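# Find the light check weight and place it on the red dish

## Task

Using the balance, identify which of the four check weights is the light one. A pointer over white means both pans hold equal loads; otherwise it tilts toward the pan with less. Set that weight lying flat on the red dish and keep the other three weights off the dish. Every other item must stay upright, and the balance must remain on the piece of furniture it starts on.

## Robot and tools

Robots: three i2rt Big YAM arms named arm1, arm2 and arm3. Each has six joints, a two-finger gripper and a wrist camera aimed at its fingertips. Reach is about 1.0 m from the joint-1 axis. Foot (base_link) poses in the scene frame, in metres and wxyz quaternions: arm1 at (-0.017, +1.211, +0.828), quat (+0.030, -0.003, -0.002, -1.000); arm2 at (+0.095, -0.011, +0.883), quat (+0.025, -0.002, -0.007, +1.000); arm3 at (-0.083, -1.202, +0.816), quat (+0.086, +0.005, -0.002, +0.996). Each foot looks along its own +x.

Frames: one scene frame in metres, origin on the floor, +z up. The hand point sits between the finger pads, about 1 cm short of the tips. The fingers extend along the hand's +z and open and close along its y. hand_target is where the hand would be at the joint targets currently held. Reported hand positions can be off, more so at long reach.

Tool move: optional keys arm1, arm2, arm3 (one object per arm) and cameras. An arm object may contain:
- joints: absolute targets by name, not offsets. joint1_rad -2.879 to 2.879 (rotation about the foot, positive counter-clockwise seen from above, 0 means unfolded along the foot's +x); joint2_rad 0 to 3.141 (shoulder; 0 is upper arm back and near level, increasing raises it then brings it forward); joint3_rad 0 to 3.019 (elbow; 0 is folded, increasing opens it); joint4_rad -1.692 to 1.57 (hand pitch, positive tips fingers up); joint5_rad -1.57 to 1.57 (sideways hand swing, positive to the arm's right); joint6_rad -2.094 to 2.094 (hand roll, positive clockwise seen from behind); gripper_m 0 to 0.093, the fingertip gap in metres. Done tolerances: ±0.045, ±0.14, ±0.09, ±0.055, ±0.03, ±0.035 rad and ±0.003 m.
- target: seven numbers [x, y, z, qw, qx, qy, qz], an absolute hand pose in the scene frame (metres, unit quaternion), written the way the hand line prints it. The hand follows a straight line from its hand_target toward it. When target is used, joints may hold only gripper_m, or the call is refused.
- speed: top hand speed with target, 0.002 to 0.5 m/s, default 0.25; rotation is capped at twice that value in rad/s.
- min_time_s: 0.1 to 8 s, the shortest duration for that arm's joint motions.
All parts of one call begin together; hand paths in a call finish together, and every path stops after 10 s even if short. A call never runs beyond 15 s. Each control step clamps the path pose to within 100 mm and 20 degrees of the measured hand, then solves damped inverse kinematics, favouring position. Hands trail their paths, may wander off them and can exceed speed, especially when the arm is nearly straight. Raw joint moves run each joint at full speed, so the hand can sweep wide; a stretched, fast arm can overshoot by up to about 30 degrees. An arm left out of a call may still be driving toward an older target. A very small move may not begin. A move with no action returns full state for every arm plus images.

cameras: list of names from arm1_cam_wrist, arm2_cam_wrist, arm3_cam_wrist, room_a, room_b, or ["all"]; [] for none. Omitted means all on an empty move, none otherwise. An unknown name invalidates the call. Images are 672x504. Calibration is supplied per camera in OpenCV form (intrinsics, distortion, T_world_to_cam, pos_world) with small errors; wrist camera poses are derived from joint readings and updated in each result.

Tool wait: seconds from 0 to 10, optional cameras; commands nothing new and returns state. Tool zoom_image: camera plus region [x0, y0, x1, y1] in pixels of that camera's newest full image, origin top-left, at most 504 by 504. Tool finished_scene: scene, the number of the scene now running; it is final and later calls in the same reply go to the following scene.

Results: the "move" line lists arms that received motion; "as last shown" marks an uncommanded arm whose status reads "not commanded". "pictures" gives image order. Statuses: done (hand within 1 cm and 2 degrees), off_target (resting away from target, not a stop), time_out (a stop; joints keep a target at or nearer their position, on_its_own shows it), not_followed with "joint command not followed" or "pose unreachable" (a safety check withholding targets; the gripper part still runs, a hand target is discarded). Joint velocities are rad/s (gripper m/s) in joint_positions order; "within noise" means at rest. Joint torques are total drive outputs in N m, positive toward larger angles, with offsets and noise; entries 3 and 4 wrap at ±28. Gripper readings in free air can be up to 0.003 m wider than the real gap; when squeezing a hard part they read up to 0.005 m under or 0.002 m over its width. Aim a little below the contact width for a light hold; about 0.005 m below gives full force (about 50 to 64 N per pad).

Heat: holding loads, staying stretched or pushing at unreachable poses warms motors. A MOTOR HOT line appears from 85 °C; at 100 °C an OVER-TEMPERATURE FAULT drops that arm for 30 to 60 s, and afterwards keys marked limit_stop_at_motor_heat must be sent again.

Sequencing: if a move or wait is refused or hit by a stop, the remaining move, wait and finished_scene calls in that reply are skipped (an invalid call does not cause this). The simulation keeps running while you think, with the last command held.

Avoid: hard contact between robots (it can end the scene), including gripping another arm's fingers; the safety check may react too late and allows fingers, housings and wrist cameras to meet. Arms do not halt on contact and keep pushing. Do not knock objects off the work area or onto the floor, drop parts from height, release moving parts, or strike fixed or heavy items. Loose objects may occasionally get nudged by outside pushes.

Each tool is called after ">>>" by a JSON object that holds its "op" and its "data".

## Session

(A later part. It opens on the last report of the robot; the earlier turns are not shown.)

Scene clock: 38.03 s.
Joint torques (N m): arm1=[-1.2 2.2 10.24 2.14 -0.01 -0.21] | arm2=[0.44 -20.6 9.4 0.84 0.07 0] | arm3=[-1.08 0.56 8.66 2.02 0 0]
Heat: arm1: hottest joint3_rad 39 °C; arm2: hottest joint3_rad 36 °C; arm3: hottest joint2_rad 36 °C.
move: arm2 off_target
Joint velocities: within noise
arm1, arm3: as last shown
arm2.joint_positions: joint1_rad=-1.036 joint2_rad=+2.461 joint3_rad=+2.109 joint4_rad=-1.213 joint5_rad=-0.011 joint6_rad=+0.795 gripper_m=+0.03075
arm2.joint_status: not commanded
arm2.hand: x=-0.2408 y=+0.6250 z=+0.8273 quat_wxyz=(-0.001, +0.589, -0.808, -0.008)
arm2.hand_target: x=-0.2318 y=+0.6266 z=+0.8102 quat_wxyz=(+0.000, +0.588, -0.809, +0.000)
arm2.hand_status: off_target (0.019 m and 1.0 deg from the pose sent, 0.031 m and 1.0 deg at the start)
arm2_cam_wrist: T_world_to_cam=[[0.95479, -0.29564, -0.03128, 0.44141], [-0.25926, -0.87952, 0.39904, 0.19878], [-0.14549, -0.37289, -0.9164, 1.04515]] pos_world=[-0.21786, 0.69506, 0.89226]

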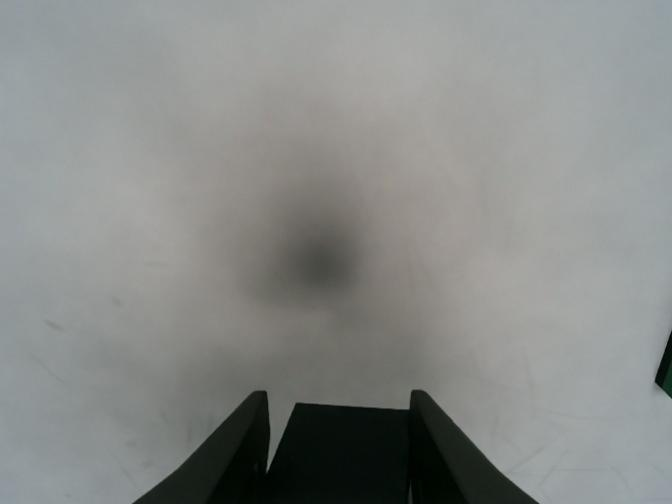

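>>> {"op": "move", "data": {"arm2": {"target":[-0.228,0.627,0.792,0,0.588,-0.809,0],"speed":0.1}, "cameras": ["arm2_cam_wrist"]}}

>>> {"op": "move", "data": {"arm2": {"target":[-0.228,0.627,0.784,0,0.588,-0.809,0],"speed":0.1}, "cameras": ["arm2_cam_wrist"]}}

Scene clock: 39.53 s.
Joint torques (N m): arm1=[-1.49 2.49 10.18 2.11 0.01 -0.22] | arm2=[0.56 -19.02 9.83 0.88 0.08 -0.01] | arm3=[-1.14 0.56 8.68 2.04 0.01 0.01]
Heat: arm1: hottest joint3_rad 39 °C; arm2: hottest joint3_rad 36 °C; arm3: hottest joint2_rad 36 °C.
move: arm2 off_target
Joint velocities: within noise
arm1, arm3: as last shown
arm2.joint_positions: joint1_rad=-1.041 joint2_rad=+2.479 joint3_rad=+2.091 joint4_rad=-1.179 joint5_rad=-0.011 joint6_rad=+0.792 gripper_m=+0.03075
arm2.joint_status: not commanded
arm2.hand: x=-0.2365 y=+0.6250 z=+0.8084 quat_wxyz=(-0.001, +0.589, -0.808, -0.007)
arm2.hand_target: x=-0.2279 y=+0.6265 z=+0.7922 quat_wxyz=(+0.000, +0.588, -0.809, +0.000)
arm2.hand_status: off_target (0.019 m and 0.8 deg from the pose sent, 0.038 m and 1.0 deg at the start)
arm2_cam_wrist: T_world_to_cam=[[0.95425, -0.2975, -0.02996, 0.43673], [-0.26128, -0.87837, 0.40024, 0.20521], [-0.14538, -0.3741, -0.91592, 1.02881]] pos_world=[-0.21356, 0.69506, 0.87326]

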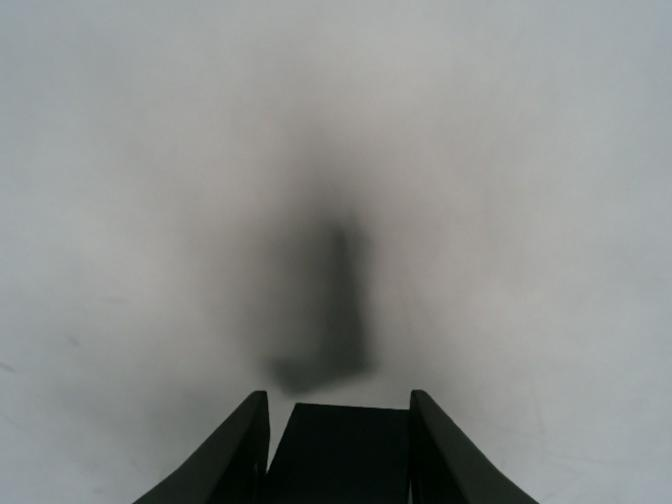

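Scene clock: 40.57 s.
Joint torques (N m): arm1=[-1.49 3.14 10.17 2.02 -0.02 -0.23] | arm2=[0.62 -19.49 9.42 0.83 0.07 -0.02] | arm3=[-1.14 0.5 8.65 2.04 0 0]
Heat: arm1: hottest joint3_rad 39 °C; arm2: hottest joint3_rad 36 °C; arm3: hottest joint2_rad 36 °C.
move: arm2 off_target
Joint velocities: within noise
arm1, arm3: as last shown
arm2.joint_positions: joint1_rad=-1.041 joint2_rad=+2.487 joint3_rad=+2.091 joint4_rad=-1.166 joint5_rad=-0.011 joint6_rad=+0.792 gripper_m=+0.03075
arm2.joint_status: not commanded
arm2.hand: x=-0.2371 y=+0.6262 z=+0.8026 quat_wxyz=(-0.001, +0.589, -0.808, -0.009)
arm2.hand_target: x=-0.2279 y=+0.6264 z=+0.7843 quat_wxyz=(+0.000, +0.588, -0.809, +0.000)
arm2.hand_status: off_target (0.021 m and 1.1 deg from the pose sent, 0.026 m and 0.9 deg at the start)
arm2_cam_wrist: T_world_to_cam=[[0.95419, -0.29738, -0.03294, 0.43973], [-0.26049, -0.87986, 0.39749, 0.21182], [-0.14719, -0.3707, -0.91702, 1.0222]] pos_world=[-0.21396, 0.69606, 0.86767]

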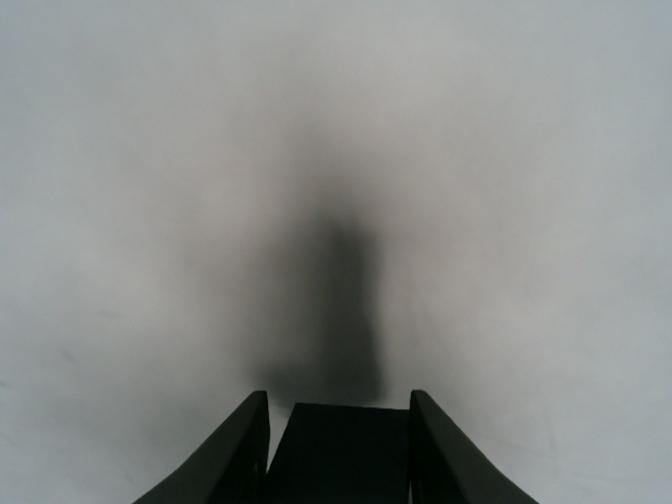

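>>> {"op": "move", "data": {"arm2": {"target":[-0.228,0.626,0.777,0,0.588,-0.809,0],"speed":0.06}, "cameras": ["arm2_cam_wrist"]}}

>>> {"op": "move", "data": {"arm2": {"target":[-0.228,0.626,0.770,0,0.588,-0.809,0],"speed":0.06}, "cameras": ["arm2_cam_wrist"]}}

Scene clock: 41.77 s.
Joint torques (N m): arm1=[-1.38 2.55 10.17 2.13 0.03 -0.25] | arm2=[0.5 -19.25 9.39 0.81 0.07 0] | arm3=[-1.14 0.5 8.64 2.04 0.02 0.01]
Heat: arm1: hottest joint3_rad 39 °C; arm2: hottest joint3_rad 36 °C; arm3: hottest joint2_rad 36 °C.
move: arm2 off_target
Joint velocities: within noise
arm1, arm3: as last shown
arm2.joint_positions: joint1_rad=-1.041 joint2_rad=+2.495 joint3_rad=+2.085 joint4_rad=-1.153 joint5_rad=-0.011 joint6_rad=+0.792 gripper_m=+0.03075
arm2.joint_status: not commanded
arm2.hand: x=-0.2367 y=+0.6256 z=+0.7954 quat_wxyz=(-0.001, +0.589, -0.808, -0.009)
arm2.hand_target: x=-0.2279 y=+0.6255 z=+0.7772 quat_wxyz=(+0.000, +0.588, -0.809, +0.000)
arm2.hand_status: off_target (0.020 m and 1.1 deg from the pose sent, 0.027 m and 1.1 deg at the start)
arm2_cam_wrist: T_world_to_cam=[[0.9542, -0.29738, -0.03261, 0.43865], [-0.26056, -0.87969, 0.3978, 0.21385], [-0.14698, -0.37109, -0.91689, 1.01564]] pos_world=[-0.21356, 0.69546, 0.86046]

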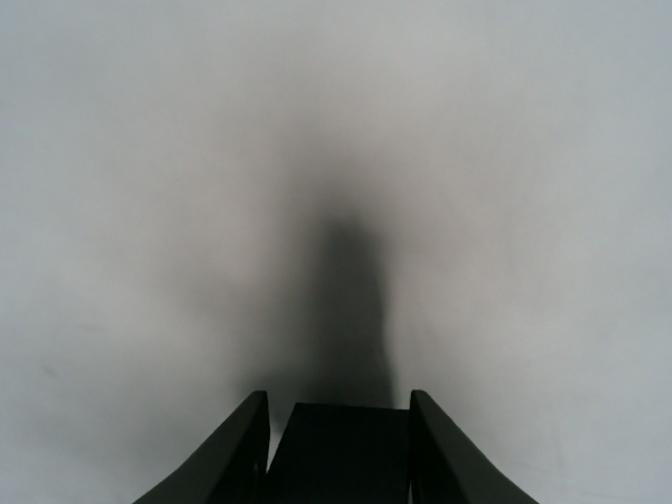

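Scene clock: 42.73 s.
Joint torques (N m): arm1=[-1.38 2.61 10.11 2.06 0.02 -0.24] | arm2=[0.56 -18.67 9.31 0.85 0.06 -0.01] | arm3=[-1.14 0.5 8.62 2.04 0.01 0.01]
Heat: arm1: hottest joint3_rad 39 °C; arm2: hottest joint3_rad 36 °C; arm3: hottest joint2_rad 36 °C.
move: arm2 off_target
Joint velocities: within noise
arm1, arm3: as last shown
arm2.joint_positions: joint1_rad=-1.041 joint2_rad=+2.499 joint3_rad=+2.085 joint4_rad=-1.142 joint5_rad=-0.011 joint6_rad=+0.792 gripper_m=+0.03075
arm2.joint_status: not commanded
arm2.hand: x=-0.2375 y=+0.6272 z=+0.7923 quat_wxyz=(-0.001, +0.589, -0.808, -0.012)
arm2.hand_target: x=-0.2280 y=+0.6253 z=+0.7704 quat_wxyz=(+0.000, +0.588, -0.809, +0.000)
arm2.hand_status: off_target (0.024 m and 1.4 deg from the pose sent, 0.027 m and 1.1 deg at the start)
arm2_cam_wrist: T_world_to_cam=[[0.95413, -0.29708, -0.03718, 0.4432], [-0.25929, -0.88201, 0.39347, 0.22147], [-0.14969, -0.36578, -0.91858, 1.01062]] pos_world=[-0.21417, 0.69667, 0.85767]

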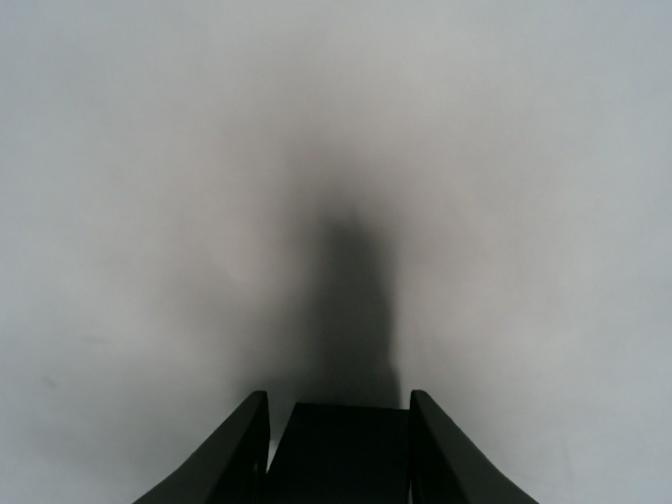

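>>> {"op": "move", "data": {"arm2": {"target":[-0.228,0.625,0.763,0,0.588,-0.809,0],"speed":0.06}, "cameras": ["arm2_cam_wrist"]}}

Scene clock: 43.87 s.
Joint torques (N m): arm1=[-1.44 2.61 10.14 2 0 -0.23] | arm2=[0.67 -18.49 8.83 1.09 0.05 0.02] | arm3=[-1.14 0.38 8.66 2.04 0.01 0]
Heat: arm1: hottest joint3_rad 39 °C; arm2: hottest joint3_rad 36 °C; arm3: hottest joint2_rad 36 °C.
move: arm2 off_target
Joint velocities: within noise
arm1: as last shown
arm2.joint_positions: joint1_rad=-1.041 joint2_rad=+2.499 joint3_rad=+2.082 joint4_rad=-1.135 joint5_rad=-0.011 joint6_rad=+0.792 gripper_m=+0.03075
arm2.joint_status: not commanded
arm2.hand: x=-0.2379 y=+0.6280 z=+0.7915 quat_wxyz=(-0.002, +0.589, -0.808, -0.015)
arm2.hand_target: x=-0.2278 y=+0.6239 z=+0.7637 quat_wxyz=(+0.000, +0.588, -0.809, +0.000)
arm2.hand_status: off_target (0.030 m and 1.7 deg from the pose sent, 0.031 m and 1.4 deg at the start)
arm3.joint_positions: joint1_rad=-0.065 joint2_rad=+0.649 joint3_rad=+1.390 joint4_rad=-1.161 joint5_rad=-0.034 joint6_rad=-0.702 gripper_m=+0.09396
arm3.joint_status: not commanded
arm3.hand: x=-0.3410 y=-1.1470 z=+1.3892 quat_wxyz=(-0.236, +0.811, +0.203, -0.495)
arm3.hand_target: x=-0.3379 y=-1.1478 z=+1.4003 quat_wxyz=(-0.241, +0.805, +0.201, -0.504)
arm3.hand_status: not commanded
arm2_cam_wrist: T_world_to_cam=[[0.95404, -0.29687, -0.04097, 0.44674], [-0.25829, -0.88387, 0.38996, 0.22664], [-0.15198, -0.36145, -0.91992, 1.00797]] pos_world=[-0.21447, 0.69728, 0.85718]

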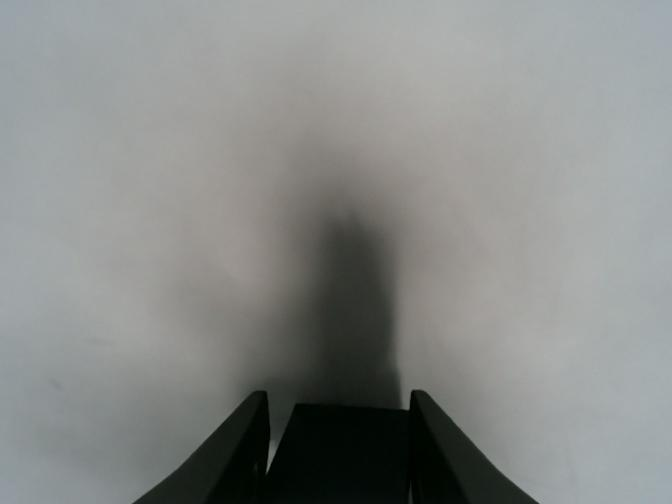

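>>> {"op": "move", "data": {"arm2": {"target":[-0.228,0.624,0.774,0,0.588,-0.809,0],"speed":0.06}}}

>>> {"op": "move", "data": {"arm2": {"joints":{"gripper_m":0.065}}}}

>>> {"op": "move", "data": {"arm2": {"target":[-0.228,0.616,1.0,0,0.588,-0.809,0],"speed":0.3}, "arm1": {"joints":{"joint1_rad":1.24}}, "cameras": ["arm2_cam_wrist","arm1_cam_wrist"]}}

Scene clock: 45.03 s.
Joint torques (N m): arm1=[-1.55 2.67 10.14 2 0.04 -0.21] | arm2=[0.62 -19.66 8.7 0.51 0.05 0.01] | arm3=[-1.2 0.5 8.64 2.07 0 0]
Heat: arm1: hottest joint3_rad 39 °C; arm2: hottest joint3_rad 36 °C; arm3: hottest joint2_rad 36 °C.
move: arm2 off_target
Joint velocities: within noise
arm1, arm3: as last shown
arm2.joint_positions: joint1_rad=-1.041 joint2_rad=+2.499 joint3_rad=+2.082 joint4_rad=-1.135 joint5_rad=-0.011 joint6_rad=+0.792 gripper_m=+0.03075
arm2.joint_status: not commanded
arm2.hand: x=-0.2379 y=+0.6280 z=+0.7915 quat_wxyz=(-0.002, +0.589, -0.808, -0.015)
arm2.hand_target: x=-0.2281 y=+0.6236 z=+0.7743 quat_wxyz=(+0.000, +0.588, -0.809, +0.000)
arm2.hand_status: off_target (0.021 m and 1.7 deg from the pose sent, 0.021 m and 1.7 deg at the start)
pictures: none

Scene clock: 45.70 s.
Joint torques (N m): arm1=[-1.08 2.37 10.19 1.89 0.01 -0.25] | arm2=[0.67 -19.72 8.92 0.54 0.06 0.02] | arm3=[-1.2 0.44 8.62 2.07 0 0.01]
Heat: arm1: hottest joint3_rad 39 °C; arm2: hottest joint3_rad 36 °C; arm3: hottest joint3_rad 37 °C.
move: arm2 done
Joint velocities: within noise
arm1.joint_positions: joint1_rad=-1.256 joint2_rad=+0.615 joint3_rad=+1.490 joint4_rad=-1.383 joint5_rad=+0.001 joint6_rad=+0.014 gripper_m=+0.09398
arm1.joint_status: not commanded
arm1.hand: x=-0.0905 y=+1.4129 z=+1.4046 quat_wxyz=(+0.279, -0.709, +0.492, +0.422)
arm1.hand_target: x=-0.0867 y=+1.4110 z=+1.4175 quat_wxyz=(+0.292, -0.702, +0.488, +0.429)
arm1.hand_status: not commanded
arm2.joint_positions: joint1_rad=-1.041 joint2_rad=+2.499 joint3_rad=+2.079 joint4_rad=-1.135 joint5_rad=-0.011 joint6_rad=+0.792 gripper_m=+0.06486
arm2.joint_status: all done
arm2.hand: x=-0.2374 y=+0.6270 z=+0.7904 quat_wxyz=(-0.002, +0.589, -0.808, -0.014)
arm2.hand_target: x=-0.2281 y=+0.6237 z=+0.7743 quat_wxyz=(+0.000, +0.588, -0.809, +0.000)
arm2.hand_status: not commanded
arm3: as last shown
pictures: none

Scene clock: 48.03 s.
Joint torques (N m): arm1=[0.79 2.43 10.18 2.03 0.06 -0.26] | arm2=[0.79 -19.31 14.79 0.17 0.08 0.04] | arm3=[-1.08 0.5 8.65 2.04 0 -0.01]
Heat: arm1: hottest joint3_rad 39 °C; arm2: hottest joint3_rad 37 °C; arm3: hottest joint3_rad 37 °C.
move: arm1 done; arm2 off_target
Joint velocities: within noise
arm1.joint_positions: joint1_rad=+1.226 joint2_rad=+0.615 joint3_rad=+1.490 joint4_rad=-1.383 joint5_rad=+0.001 joint6_rad=+0.014 gripper_m=+0.09400
arm1.joint_status: all done
arm1.hand: x=-0.0733 y=+1.0097 z=+1.4066 quat_wxyz=(-0.306, -0.691, -0.512, +0.407)
arm1.hand_target: x=-0.0693 y=+1.0120 z=+1.4194 quat_wxyz=(-0.315, -0.678, -0.517, +0.417)
arm1.hand_status: not commanded
arm2.joint_positions: joint1_rad=-1.041 joint2_rad=+2.293 joint3_rad=+2.231 joint4_rad=-1.552 joint5_rad=-0.011 joint6_rad=+0.792 gripper_m=+0.06493
arm2.joint_status: not commanded
arm2.hand: x=-0.2267 y=+0.6021 z=+0.9892 quat_wxyz=(+0.003, +0.588, -0.808, +0.016)
arm2.hand_target: x=-0.2277 y=+0.6152 z=+1.0001 quat_wxyz=(+0.000, +0.588, -0.809, -0.001)
arm2.hand_status: off_target (0.018 m and 1.8 deg from the pose sent, 0.210 m and 1.6 deg at the start; pose on its path clipped on 3 of 70 steps)
arm3: as last shown
pictures: arm1_cam_wrist, arm2_cam_wrist
arm1_cam_wrist: T_world_to_cam=[[-0.95669, 0.29105, 0.00532, -0.37244], [0.23284, 0.77609, -0.58607, 0.09731], [-0.1747, -0.55945, -0.81024, 1.78226]] pos_world=[-0.0676, 1.02996, 1.50308]
arm2_cam_wrist: T_world_to_cam=[[0.95441, -0.29849, 0.00286, 0.39411], [-0.27059, -0.86107, 0.43051, 0.07293], [-0.12604, -0.41166, -0.90258, 1.20114]] pos_world=[-0.20502, 0.67489, 1.0516]

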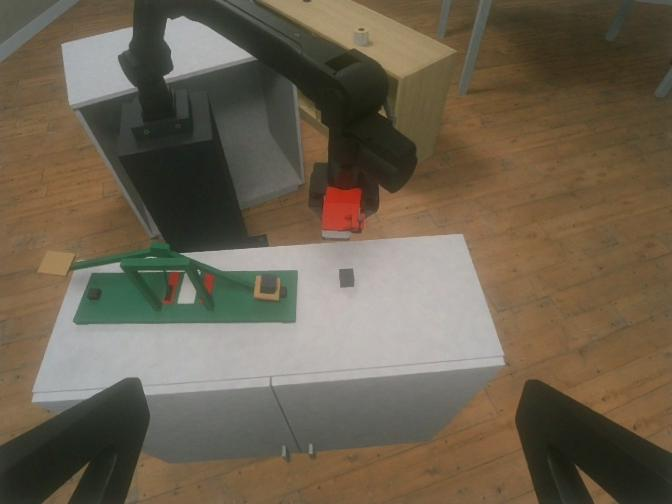

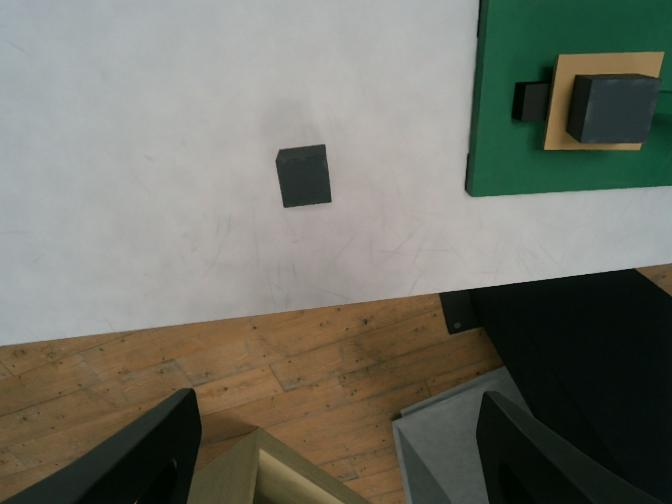

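>>> {"op": "move", "data": {"arm2": {"joints":{"joint1_rad":-0.6,"joint2_rad":0.6,"joint3_rad":1.36,"joint4_rad":-1.46,"joint5_rad":0,"joint6_rad":0}}, "arm1": {"target":[-0.19,0.80,1.15,0,0.788,0.616,0],"speed":0.3,"joints":{"gripper_m":0.07}}}}

>>> {"op": "move", "data": {"arm1": {"target":[-0.237,0.615,0.93,0,0.788,0.616,0],"speed":0.3}, "cameras": ["arm1_cam_wrist"]}}

Scene clock: 51.23 s.
Joint torques (N m): arm1=[-1.79 -10.29 14.09 0.02 0.18 -0.22] | arm2=[2.2 1.96 8.58 1.72 -0.05 -0.03] | arm3=[-1.26 0.5 8.66 2.06 0 0]
Heat: arm1: hottest joint3_rad 40 °C; arm2: hottest joint3_rad 37 °C; arm3: hottest joint3_rad 37 °C.
move: arm1 off_target; arm2 done
Joint velocities: within noise
arm1.joint_positions: joint1_rad=+1.122 joint2_rad=+1.515 joint3_rad=+1.598 joint4_rad=-1.695 joint5_rad=-0.006 joint6_rad=-0.143 gripper_m=+0.07010
arm1.joint_status: all done
arm1.hand: x=-0.1803 y=+0.8063 z=+1.1275 quat_wxyz=(+0.008, -0.788, -0.615, -0.016)
arm1.hand_target: x=-0.1894 y=+0.8010 z=+1.1495 quat_wxyz=(-0.003, -0.788, -0.616, +0.007)
arm1.hand_status: off_target (0.025 m and 2.0 deg from the pose sent, 0.351 m and 61.3 deg at the start; a joint's target at an end of its range on 26 of 83 steps)
arm2.joint_positions: joint1_rad=-0.608 joint2_rad=+0.604 joint3_rad=+1.364 joint4_rad=-1.458 joint5_rad=+0.001 joint6_rad=+0.009 gripper_m=+0.06493
arm2.joint_status: all done
arm2.hand: x=-0.0768 y=+0.1141 z=+1.3896 quat_wxyz=(-0.142, +0.856, -0.294, -0.401)
arm2.hand_target: x=-0.0768 y=+0.1117 z=+1.3882 quat_wxyz=(-0.142, +0.859, -0.286, -0.400)
arm2.hand_status: not commanded
arm3: as last shown
pictures: none

Scene clock: 53.23 s.
Joint torques (N m): arm1=[0.73 -15.21 13.52 0.21 0.07 0.06] | arm2=[2.08 1.9 8.66 1.77 -0.07 -0.01] | arm3=[-1.2 0.5 8.64 2.04 0 0]
Heat: arm1: hottest joint3_rad 41 °C; arm2: hottest joint3_rad 37 °C; arm3: hottest joint3_rad 37 °C.
move: arm1 off_target
Joint velocities: within noise
arm1.joint_positions: joint1_rad=+1.144 joint2_rad=+2.068 joint3_rad=+1.802 joint4_rad=-1.355 joint5_rad=-0.006 joint6_rad=-0.126 gripper_m=+0.07010
arm1.joint_status: not commanded
arm1.hand: x=-0.2371 y=+0.6345 z=+0.9152 quat_wxyz=(+0.011, -0.787, -0.617, -0.019)
arm1.hand_target: x=-0.2367 y=+0.6160 z=+0.9303 quat_wxyz=(+0.000, -0.788, -0.616, +0.000)
arm1.hand_status: off_target (0.024 m and 2.5 deg from the pose sent, 0.281 m and 2.0 deg at the start)
arm2, arm3: as last shown
arm1_cam_wrist: T_world_to_cam=[[-0.97317, 0.23006, 0.00194, -0.3795], [0.20427, 0.8601, 0.46744, -0.8857], [0.10587, 0.4553, -0.88402, 0.63577]] pos_world=[-0.25571, 0.55964, 0.97678]

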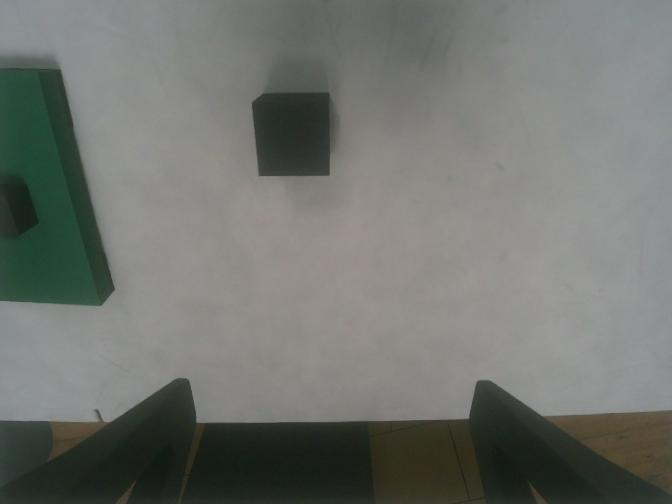

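>>> {"op": "move", "data": {"arm1": {"target":[-0.231,0.573,0.873,0,0.788,0.616,0],"speed":0.2}, "cameras": ["arm1_cam_wrist"]}}

Scene clock: 54.90 s.
Joint torques (N m): arm1=[0.26 -16.44 13.41 0.34 0.03 0.02] | arm2=[1.96 1.79 8.65 1.73 -0.05 -0.02] | arm3=[-1.14 0.44 8.65 2.07 0.01 0]
Heat: arm1: hottest joint3_rad 41 °C; arm2: hottest joint3_rad 37 °C; arm3: hottest joint3_rad 37 °C.
move: arm1 off_target
Joint velocities: within noise
arm1.joint_positions: joint1_rad=+1.178 joint2_rad=+2.221 joint3_rad=+1.903 joint4_rad=-1.311 joint5_rad=-0.006 joint6_rad=-0.095 gripper_m=+0.07010
arm1.joint_status: not commanded
arm1.hand: x=-0.2294 y=+0.5934 z=+0.8569 quat_wxyz=(+0.013, -0.786, -0.618, -0.022)
arm1.hand_target: x=-0.2306 y=+0.5741 z=+0.8734 quat_wxyz=(+0.000, -0.788, -0.616, +0.000)
arm1.hand_status: off_target (0.026 m and 2.9 deg from the pose sent, 0.075 m and 2.5 deg at the start)
arm2, arm3: as last shown
arm1_cam_wrist: T_world_to_cam=[[-0.97396, 0.22672, 0.0028, -0.36137], [0.20099, 0.85758, 0.47345, -0.82911], [0.10494, 0.46168, -0.88082, 0.59549]] pos_world=[-0.24781, 0.51803, 0.91807]

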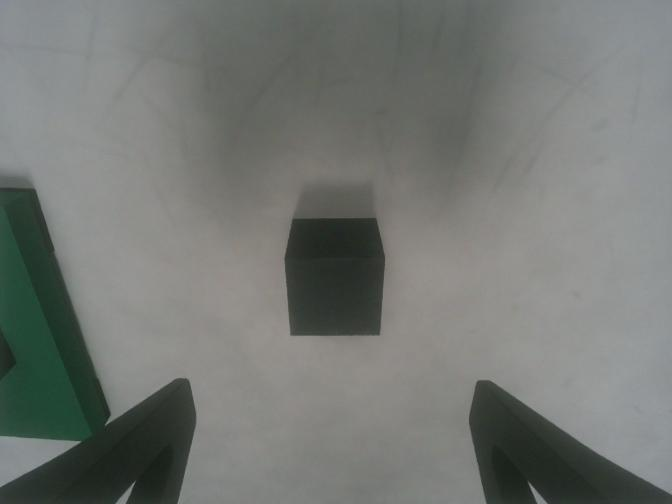

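>>> {"op": "move", "data": {"arm1": {"target":[-0.233,0.564,0.805,0,0.788,0.616,0],"speed":0.15}, "cameras": ["arm1_cam_wrist"]}}

Scene clock: 56.23 s.
Joint torques (N m): arm1=[0.26 -17.14 11.54 0.68 0.07 0.05] | arm2=[1.9 1.9 8.58 1.72 -0.05 -0.02] | arm3=[-1.2 0.44 8.64 2.04 0 0]
Heat: arm1: hottest joint3_rad 42 °C; arm2: hottest joint3_rad 37 °C; arm3: hottest joint3_rad 37 °C.
move: arm1 off_target
Joint velocities: within noise
arm1.joint_positions: joint1_rad=+1.178 joint2_rad=+2.315 joint3_rad=+1.903 joint4_rad=-1.206 joint5_rad=-0.006 joint6_rad=-0.093 gripper_m=+0.07010
arm1.joint_status: not commanded
arm1.hand: x=-0.2341 y=+0.5806 z=+0.7957 quat_wxyz=(+0.010, -0.786, -0.617, -0.017)
arm1.hand_target: x=-0.2328 y=+0.5645 z=+0.8054 quat_wxyz=(+0.000, -0.788, -0.616, +0.000)
arm1.hand_status: off_target (0.019 m and 2.3 deg from the pose sent, 0.060 m and 2.9 deg at the start)
arm2, arm3: as last shown
arm1_cam_wrist: T_world_to_cam=[[-0.97352, 0.22858, 0.00411, -0.36489], [0.20441, 0.86225, 0.46339, -0.7821], [0.10238, 0.45196, -0.88614, 0.55721]] pos_world=[-0.2524, 0.50594, 0.85769]

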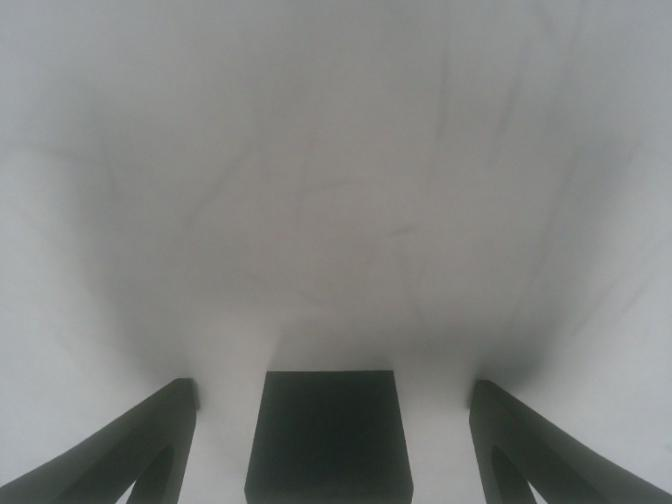

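>>> {"op": "move", "data": {"arm1": {"joints":{"gripper_m":0.02}}}}

>>> {"op": "move", "data": {"arm1": {"target":[-0.21,0.66,1.1,0,0.788,0.616,0],"speed":0.3,"joints":{"gripper_m":0.02}}, "cameras": ["arm1_cam_wrist"]}}

Scene clock: 57.03 s.
Joint torques (N m): arm1=[0.26 -17.32 11.63 0.62 0.07 0.02] | arm2=[1.96 1.79 8.58 1.77 -0.07 -0.02] | arm3=[-1.14 0.5 8.66 2.04 0.01 -0.01]
Heat: arm1: hottest joint3_rad 42 °C; arm2: hottest joint3_rad 37 °C; arm3: hottest joint3_rad 37 °C.
move: arm1 off_target
Joint velocities: within noise
arm1.joint_positions: joint1_rad=+1.178 joint2_rad=+2.315 joint3_rad=+1.903 joint4_rad=-1.205 joint5_rad=-0.006 joint6_rad=-0.093 gripper_m=+0.03013
arm1.joint_status: gripper_m off_target (ended at +0.03016, target +0.02000)
arm1.hand: x=-0.2341 y=+0.5805 z=+0.7957 quat_wxyz=(+0.010, -0.786, -0.617, -0.017)
arm1.hand_target: x=-0.2327 y=+0.5645 z=+0.8054 quat_wxyz=(+0.000, -0.788, -0.616, +0.000)
arm1.hand_status: not commanded
arm2: as last shown
arm3.joint_positions: joint1_rad=-0.065 joint2_rad=+0.649 joint3_rad=+1.390 joint4_rad=-1.161 joint5_rad=-0.034 joint6_rad=-0.702 gripper_m=+0.09396
arm3.joint_status: not commanded
arm3.hand: x=-0.3410 y=-1.1470 z=+1.3892 quat_wxyz=(-0.236, +0.811, +0.203, -0.495)
arm3.hand_target: x=-0.3379 y=-1.1478 z=+1.4003 quat_wxyz=(-0.241, +0.805, +0.201, -0.504)
arm3.hand_status: not commanded
pictures: none

Scene clock: 59.00 s.
Joint torques (N m): arm1=[-0.91 -15.74 14.63 -0.1 0.13 -0.14] | arm2=[2.02 1.85 8.5 1.77 -0.06 -0.02] | arm3=[-1.2 0.5 8.66 2.04 0.01 0.01]
Heat: arm1: hottest joint3_rad 42 °C; arm2: hottest joint3_rad 36 °C; arm3: hottest joint3_rad 37 °C.
move: arm1 off_target
Joint velocities: within noise
arm1.joint_positions: joint1_rad=+1.178 joint2_rad=+1.909 joint3_rad=+1.961 joint4_rad=-1.694 joint5_rad=-0.006 joint6_rad=-0.093 gripper_m=+0.03013
arm1.joint_status: gripper_m off_target (ended at +0.03013, target +0.02000)
arm1.hand: x=-0.2024 y=+0.6685 z=+1.0702 quat_wxyz=(+0.017, -0.786, -0.617, -0.027)
arm1.hand_target: x=-0.2094 y=+0.6616 z=+1.0998 quat_wxyz=(+0.000, -0.788, -0.616, +0.000)
arm1.hand_status: off_target (0.032 m and 3.6 deg from the pose sent, 0.315 m and 2.3 deg at the start; pose on its path clipped on 11 of 59 steps)
arm2, arm3: as last shown
arm1_cam_wrist: T_world_to_cam=[[-0.97342, 0.22902, 0.00127, -0.35244], [0.20091, 0.85127, 0.48474, -1.00773], [0.10994, 0.47211, -0.87466, 0.73322]] pos_world=[-0.22122, 0.59241, 1.13025]

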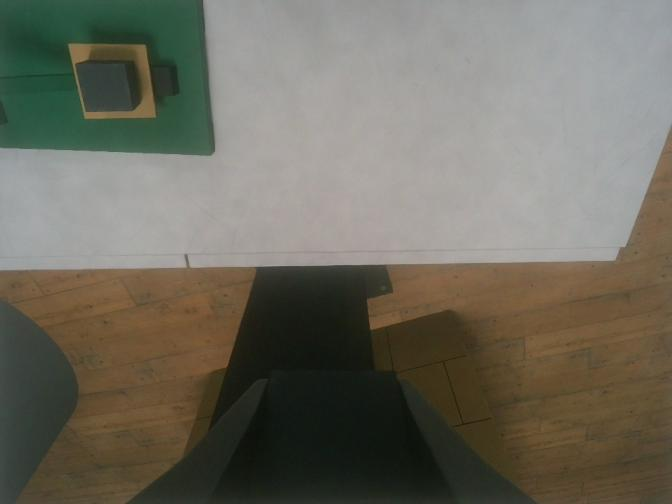

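>>> {"op": "move", "data": {"arm1": {"joints":{"joint1_rad":-1.38,"joint2_rad":1.45,"joint3_rad":1.6,"joint4_rad":-1.55,"gripper_m":0.02}}, "cameras": ["arm1_cam_wrist"]}}

Scene clock: 61.60 s.
Joint torques (N m): arm1=[-0.56 -10.93 10.97 0.47 -0.01 -0.15] | arm2=[1.9 1.85 8.58 1.8 -0.06 -0.03] | arm3=[-1.08 0.44 8.66 2.04 0.01 0.01]
Heat: arm1: hottest joint3_rad 42 °C; arm2: hottest joint3_rad 36 °C; arm3: hottest joint3_rad 37 °C.
move: arm1 off_target
Joint velocities: within noise
arm1.joint_positions: joint1_rad=-1.376 joint2_rad=+1.475 joint3_rad=+1.589 joint4_rad=-1.546 joint5_rad=-0.003 joint6_rad=-0.093 gripper_m=+0.03013
arm1.joint_status: gripper_m off_target (ended at +0.03014, target +0.02000); the others done
arm1.hand: x=-0.1328 y=+1.6646 z=+1.1387 quat_wxyz=(+0.040, -0.817, +0.573, +0.055)
arm1.hand_target: x=-0.1301 y=+1.6618 z=+1.1541 quat_wxyz=(+0.050, -0.816, +0.572, +0.067)
arm1.hand_status: not commanded
arm2, arm3: as last shown
arm1_cam_wrist: T_world_to_cam=[[0.93752, 0.34771, 0.01228, -0.4693], [0.32801, -0.89507, 0.30208, 1.22895], [0.11603, -0.27918, -0.9532, 1.65604]] pos_world=[-0.15529, 1.72551, 1.21306]

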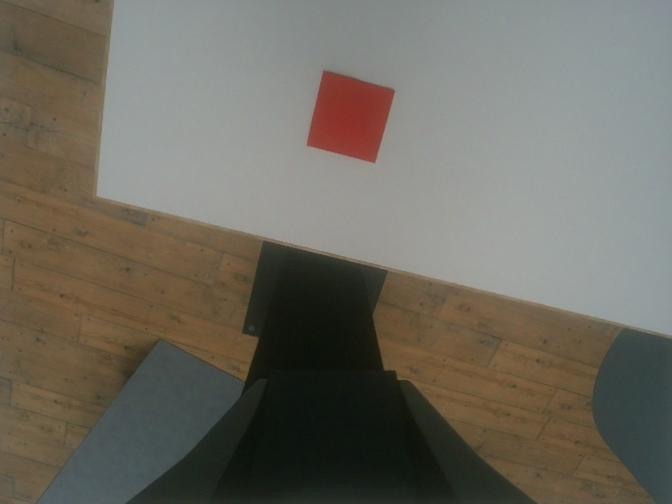

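>>> {"op": "move", "data": {"arm1": {"target":[-0.138,1.76,0.80,0,0.755,-0.656,0],"speed":0.3,"joints":{"gripper_m":0.02}}, "cameras": ["arm1_cam_wrist"]}}

Scene clock: 64.07 s.
Joint torques (N m): arm1=[-1.14 -15.09 11.23 0.5 0.17 0.04] | arm2=[2.14 1.96 8.65 1.74 -0.06 -0.02] | arm3=[-1.08 0.44 8.65 2.03 0 0.01]
Heat: arm1: hottest joint3_rad 43 °C; arm2: hottest joint3_rad 36 °C; arm3: hottest joint3_rad 38 °C.
move: arm1 off_target
Joint velocities: within noise
arm1.joint_positions: joint1_rad=-1.398 joint2_rad=+2.030 joint3_rad=+1.362 joint4_rad=-0.961 joint5_rad=+0.005 joint6_rad=+0.065 gripper_m=+0.03013
arm1.joint_status: gripper_m off_target (ended at +0.03013, target +0.02000)
arm1.hand: x=-0.1398 y=+1.7328 z=+0.7822 quat_wxyz=(-0.019, -0.764, +0.645, -0.024)
arm1.hand_target: x=-0.1376 y=+1.7588 z=+0.8007 quat_wxyz=(+0.000, -0.755, +0.656, +0.000)
arm1.hand_status: off_target (0.033 m and 3.9 deg from the pose sent, 0.352 m and 14.2 deg at the start)
arm2, arm3: as last shown
arm1_cam_wrist: T_world_to_cam=[[0.98424, 0.17655, 0.00984, -0.17697], [0.14987, -0.86243, 0.48347, 1.17665], [0.09384, -0.47438, -0.8753, 1.6104]] pos_world=[-0.15329, 1.80997, 0.84245]

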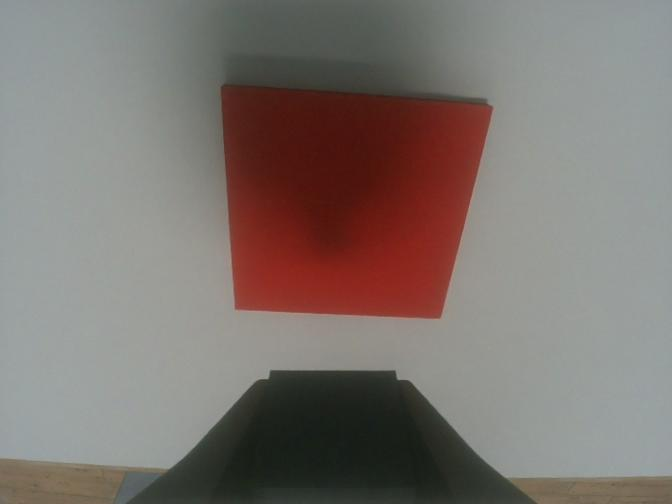

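>>> {"op": "move", "data": {"arm1": {"target":[-0.136,1.777,0.745,0,0.755,-0.656,0],"speed":0.15,"joints":{"gripper_m":0.02}}, "cameras": ["arm1_cam_wrist"]}}

>>> {"op": "move", "data": {"arm1": {"target":[-0.136,1.772,0.730,0,0.755,-0.656,0],"speed":0.08,"joints":{"gripper_m":0.02}}, "cameras": ["arm1_cam_wrist"]}}

Scene clock: 65.73 s.
Joint torques (N m): arm1=[-1.73 -14.92 10.65 0.49 0.15 -0.07] | arm2=[1.96 1.96 8.62 1.76 -0.06 -0.01] | arm3=[-1.14 0.5 8.64 2.06 0.01 0]
Heat: arm1: hottest joint3_rad 43 °C; arm2: hottest joint3_rad 36 °C; arm3: hottest joint3_rad 38 °C.
move: arm1 off_target
Joint velocities: within noise
arm1.joint_positions: joint1_rad=-1.409 joint2_rad=+2.143 joint3_rad=+1.401 joint4_rad=-0.879 joint5_rad=+0.005 joint6_rad=+0.065 gripper_m=+0.03013
arm1.joint_status: gripper_m off_target (ended at +0.03013, target +0.02000)
arm1.hand: x=-0.1381 y=+1.7505 z=+0.7326 quat_wxyz=(-0.017, -0.760, +0.649, -0.021)
arm1.hand_target: x=-0.1356 y=+1.7761 z=+0.7459 quat_wxyz=(+0.000, -0.755, +0.656, +0.000)
arm1.hand_status: off_target (0.029 m and 3.2 deg from the pose sent, 0.058 m and 3.9 deg at the start)
arm2.joint_positions: joint1_rad=-0.608 joint2_rad=+0.604 joint3_rad=+1.364 joint4_rad=-1.458 joint5_rad=+0.001 joint6_rad=+0.009 gripper_m=+0.06493
arm2.joint_status: not commanded
arm2.hand: x=-0.0768 y=+0.1141 z=+1.3896 quat_wxyz=(-0.142, +0.856, -0.294, -0.401)
arm2.hand_target: x=-0.0768 y=+0.1117 z=+1.3882 quat_wxyz=(-0.142, +0.859, -0.286, -0.400)
arm2.hand_status: not commanded
arm3: as last shown
arm1_cam_wrist: T_world_to_cam=[[0.98616, 0.16551, 0.00976, -0.16169], [0.14092, -0.86776, 0.47658, 1.2287], [0.08735, -0.46861, -0.87908, 1.56694]] pos_world=[-0.15057, 1.82726, 0.79346]

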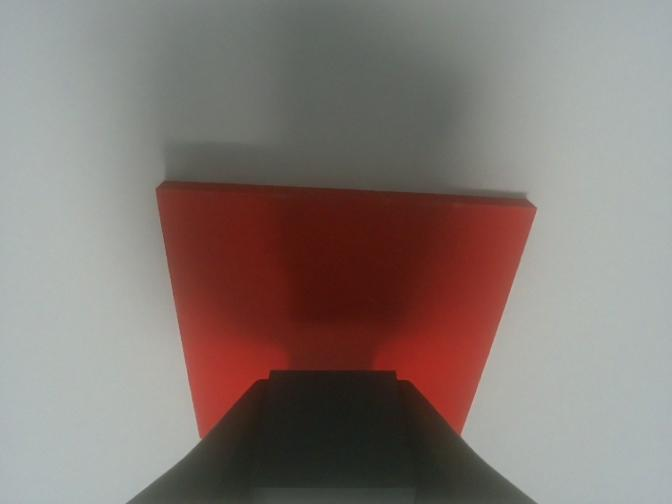

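Scene clock: 66.80 s.
Joint torques (N m): arm1=[-0.85 -14.27 9.1 0.62 0.2 -0.07] | arm2=[2.02 2.02 8.59 1.73 -0.06 -0.02] | arm3=[-1.14 0.56 8.66 2.06 0.01 0.01]
Heat: arm1: hottest joint3_rad 43 °C; arm2: hottest joint3_rad 36 °C; arm3: hottest joint3_rad 38 °C.
move: arm1 off_target
Joint velocities: within noise
arm1.joint_positions: joint1_rad=-1.409 joint2_rad=+2.150 joint3_rad=+1.401 joint4_rad=-0.843 joint5_rad=+0.005 joint6_rad=+0.065 gripper_m=+0.03013
arm1.joint_status: gripper_m off_target (ended at +0.03013, target +0.02000)
arm1.hand: x=-0.1397 y=+1.7574 z=+0.7282 quat_wxyz=(-0.009, -0.760, +0.649, -0.009)
arm1.hand_target: x=-0.1359 y=+1.7717 z=+0.7303 quat_wxyz=(+0.000, -0.755, +0.656, +0.000)
arm1.hand_status: off_target (0.015 m and 1.8 deg from the pose sent, 0.022 m and 3.2 deg at the start)
arm2, arm3: as last shown
arm1_cam_wrist: T_world_to_cam=[[0.98624, 0.16514, 0.00819, -0.15942], [0.1437, -0.88059, 0.45156, 1.27824], [0.08178, -0.44417, -0.8922, 1.53229]] pos_world=[-0.15176, 1.83253, 0.79121]

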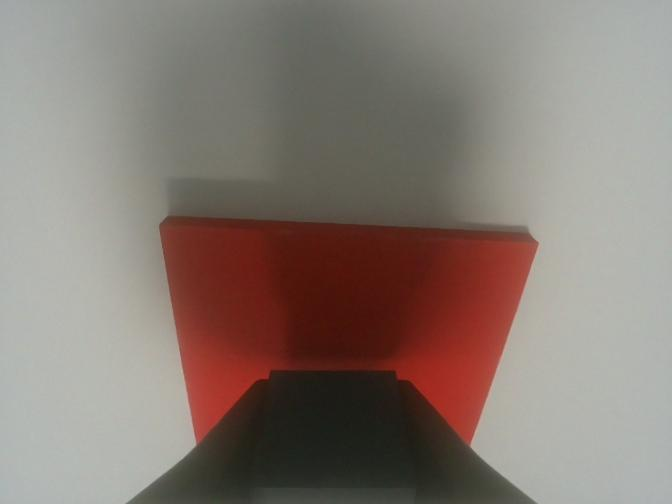

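>>> {"op": "move", "data": {"arm1": {"target":[-0.134,1.761,0.715,0,0.755,-0.656,0],"speed":0.08,"joints":{"gripper_m":0.02}}, "cameras": ["arm1_cam_wrist"]}}

>>> {"op": "move", "data": {"arm1": {"target":[-0.134,1.761,0.705,0,0.755,-0.656,0],"speed":0.08,"joints":{"gripper_m":0.02}}, "cameras": ["arm1_cam_wrist"]}}

Scene clock: 68.50 s.
Joint torques (N m): arm1=[-0.85 -13.74 7.42 0.64 0.16 -0.03] | arm2=[2.02 1.85 8.55 1.73 -0.06 -0.03] | arm3=[-1.26 0.44 8.65 2.02 0 0]
Heat: arm1: hottest joint3_rad 43 °C; arm2: hottest joint3_rad 36 °C; arm3: hottest joint3_rad 38 °C.
move: arm1 off_target
Joint velocities: within noise
arm1.joint_positions: joint1_rad=-1.409 joint2_rad=+2.159 joint3_rad=+1.376 joint4_rad=-0.795 joint5_rad=+0.005 joint6_rad=+0.065 gripper_m=+0.03013
arm1.joint_status: gripper_m off_target (ended at +0.03013, target +0.02000)
arm1.hand: x=-0.1392 y=+1.7549 z=+0.7169 quat_wxyz=(-0.004, -0.760, +0.649, -0.003)
arm1.hand_target: x=-0.1340 y=+1.7609 z=+0.7151 quat_wxyz=(+0.000, -0.755, +0.656, +0.000)
arm1.hand_status: done (0.008 m and 1.1 deg from the pose sent, 0.015 m and 1.8 deg at the start)
arm2, arm3: as last shown
arm1_cam_wrist: T_world_to_cam=[[0.98629, 0.16486, 0.00733, -0.15827], [0.14505, -0.88723, 0.43792, 1.30264], [0.0787, -0.43086, -0.89898, 1.50206]] pos_world=[-0.15106, 1.82901, 0.78104]

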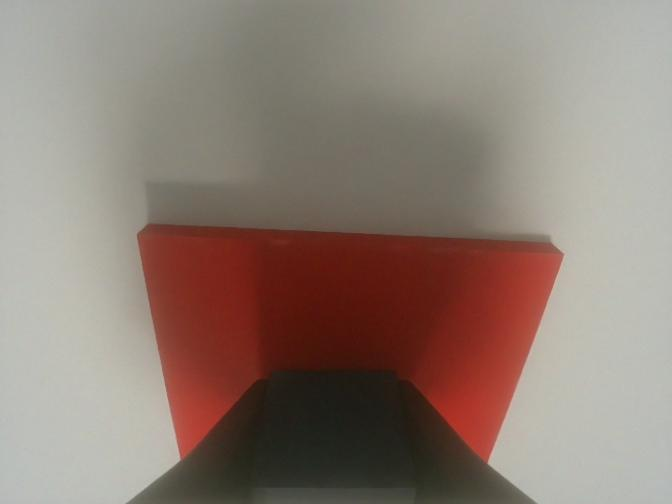

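Scene clock: 69.47 s.
Joint torques (N m): arm1=[-0.97 -12.92 7.31 1.17 0.12 -0.01] | arm2=[2.08 1.85 8.61 1.77 -0.06 -0.02] | arm3=[-1.08 0.44 8.65 2.06 0 0]
Heat: arm1: hottest joint3_rad 43 °C; arm2: hottest joint3_rad 36 °C; arm3: hottest joint3_rad 38 °C.
move: arm1 off_target
Joint velocities: within noise
arm1.joint_positions: joint1_rad=-1.409 joint2_rad=+2.162 joint3_rad=+1.376 joint4_rad=-0.786 joint5_rad=+0.005 joint6_rad=+0.065 gripper_m=+0.03013
arm1.joint_status: gripper_m off_target (ended at +0.03013, target +0.02000)
arm1.hand: x=-0.1395 y=+1.7563 z=+0.7155 quat_wxyz=(-0.002, -0.760, +0.649, -0.001)
arm1.hand_target: x=-0.1339 y=+1.7606 z=+0.7052 quat_wxyz=(+0.000, -0.755, +0.656, +0.000)
arm1.hand_status: off_target (0.013 m and 1.0 deg from the pose sent, 0.014 m and 1.1 deg at the start)
arm2, arm3: as last shown
arm1_cam_wrist: T_world_to_cam=[[0.98631, 0.16476, 0.00696, -0.15777], [0.14555, -0.88965, 0.43283, 1.31254], [0.0775, -0.42589, -0.90145, 1.49431]] pos_world=[-0.15126, 1.8301, 0.78004]

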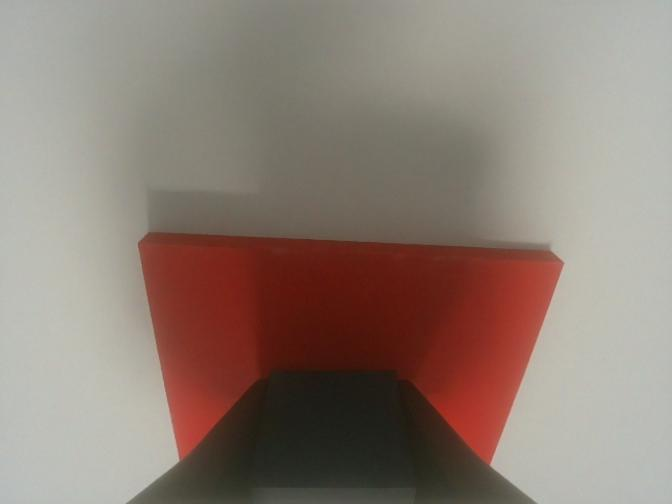

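>>> {"op": "move", "data": {"arm1": {"target":[-0.136,1.761,0.7075,0,0.755,-0.656,0],"speed":0.05,"joints":{"gripper_m":0.06}}, "cameras": ["arm1_cam_wrist"]}}

>>> {"op": "move", "data": {"arm1": {"target":[-0.136,1.745,0.87,0,0.755,-0.656,0],"speed":0.2}, "cameras": ["arm1_cam_wrist","room_a"]}}

Scene clock: 70.80 s.
Joint torques (N m): arm1=[-0.62 -13.45 7.46 0.54 0.08 -0.03] | arm2=[2.2 1.67 8.55 1.7 -0.05 -0.03] | arm3=[-1.08 0.44 8.61 2.07 0.01 0]
Heat: arm1: hottest joint3_rad 43 °C; arm2: hottest joint3_rad 36 °C; arm3: hottest joint3_rad 38 °C.
move: arm1 done
Joint velocities: within noise
arm1.joint_positions: joint1_rad=-1.409 joint2_rad=+2.166 joint3_rad=+1.376 joint4_rad=-0.778 joint5_rad=+0.007 joint6_rad=+0.065 gripper_m=+0.05993
arm1.joint_status: all done
arm1.hand: x=-0.1395 y=+1.7573 z=+0.7130 quat_wxyz=(-0.001, -0.760, +0.650, +0.000)
arm1.hand_target: x=-0.1360 y=+1.7608 z=+0.7075 quat_wxyz=(+0.000, -0.755, +0.656, +0.000)
arm1.hand_status: done (0.007 m and 1.0 deg from the pose sent, 0.010 m and 1.0 deg at the start)
arm2: as last shown
arm3.joint_positions: joint1_rad=-0.065 joint2_rad=+0.649 joint3_rad=+1.390 joint4_rad=-1.161 joint5_rad=-0.034 joint6_rad=-0.702 gripper_m=+0.09396
arm3.joint_status: not commanded
arm3.hand: x=-0.3410 y=-1.1470 z=+1.3892 quat_wxyz=(-0.236, +0.811, +0.203, -0.495)
arm3.hand_target: x=-0.3379 y=-1.1478 z=+1.4003 quat_wxyz=(-0.241, +0.805, +0.201, -0.504)
arm3.hand_status: not commanded
arm1_cam_wrist: T_world_to_cam=[[0.98631, 0.16471, 0.00829, -0.15871], [0.14525, -0.8914, 0.42931, 1.32002], [0.0781, -0.42222, -0.90312, 1.48732]] pos_world=[-0.15136, 1.8308, 0.77785]

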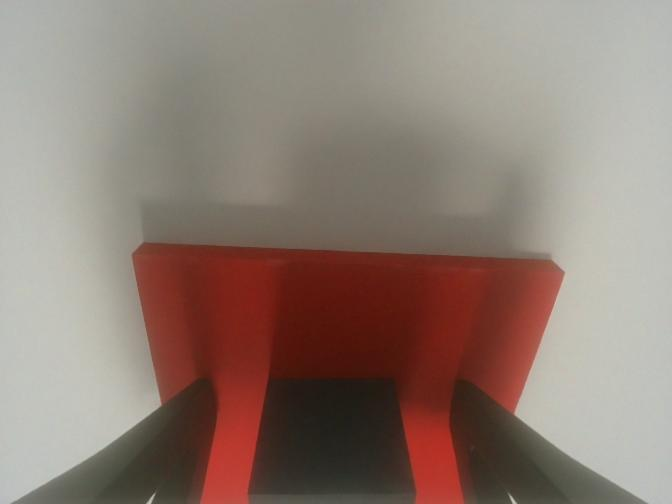

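Scene clock: 72.40 s.
Joint torques (N m): arm1=[0.09 -14.92 11.92 -0.18 0.09 0.03] | arm2=[1.96 1.85 8.59 1.77 -0.05 -0.01] | arm3=[-1.2 0.44 8.64 2.07 0 0.01]
Heat: arm1: hottest joint3_rad 43 °C; arm2: hottest joint3_rad 36 °C; arm3: hottest joint3_rad 38 °C.
move: arm1 off_target
Joint velocities: within noise
arm1.joint_positions: joint1_rad=-1.409 joint2_rad=+1.915 joint3_rad=+1.367 joint4_rad=-1.079 joint5_rad=+0.007 joint6_rad=+0.069 gripper_m=+0.05993
arm1.joint_status: not commanded
arm1.hand: x=-0.1311 y=+1.7245 z=+0.8439 quat_wxyz=(-0.018, -0.759, +0.650, -0.024)
arm1.hand_target: x=-0.1358 y=+1.7438 z=+0.8702 quat_wxyz=(+0.000, -0.755, +0.656, +0.000)
arm1.hand_status: off_target (0.034 m and 3.5 deg from the pose sent, 0.157 m and 1.0 deg at the start)
arm2, arm3: as last shown
arm1_cam_wrist: T_world_to_cam=[[0.98666, 0.16238, 0.01181, -0.16167], [0.13672, -0.86575, 0.48144, 1.14407], [0.0884, -0.4734, -0.8764, 1.65808]] pos_world=[-0.14347, 1.80167, 0.90425]

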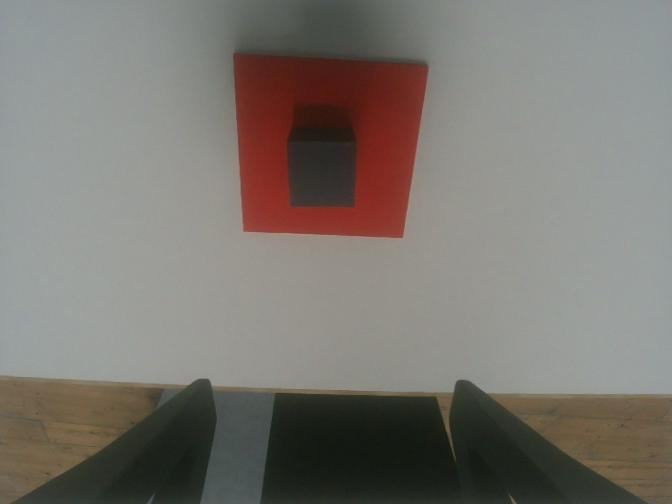

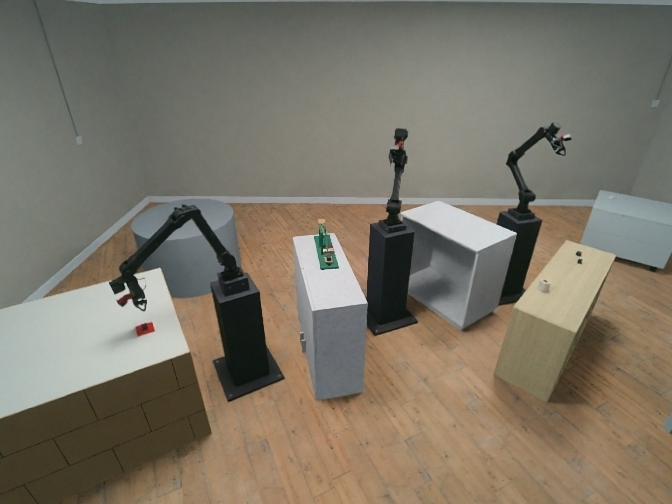

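Placed flat and centred.

>>> {"op": "finished_scene", "data": {"scene": 1}}

The scene is finished: the task was done.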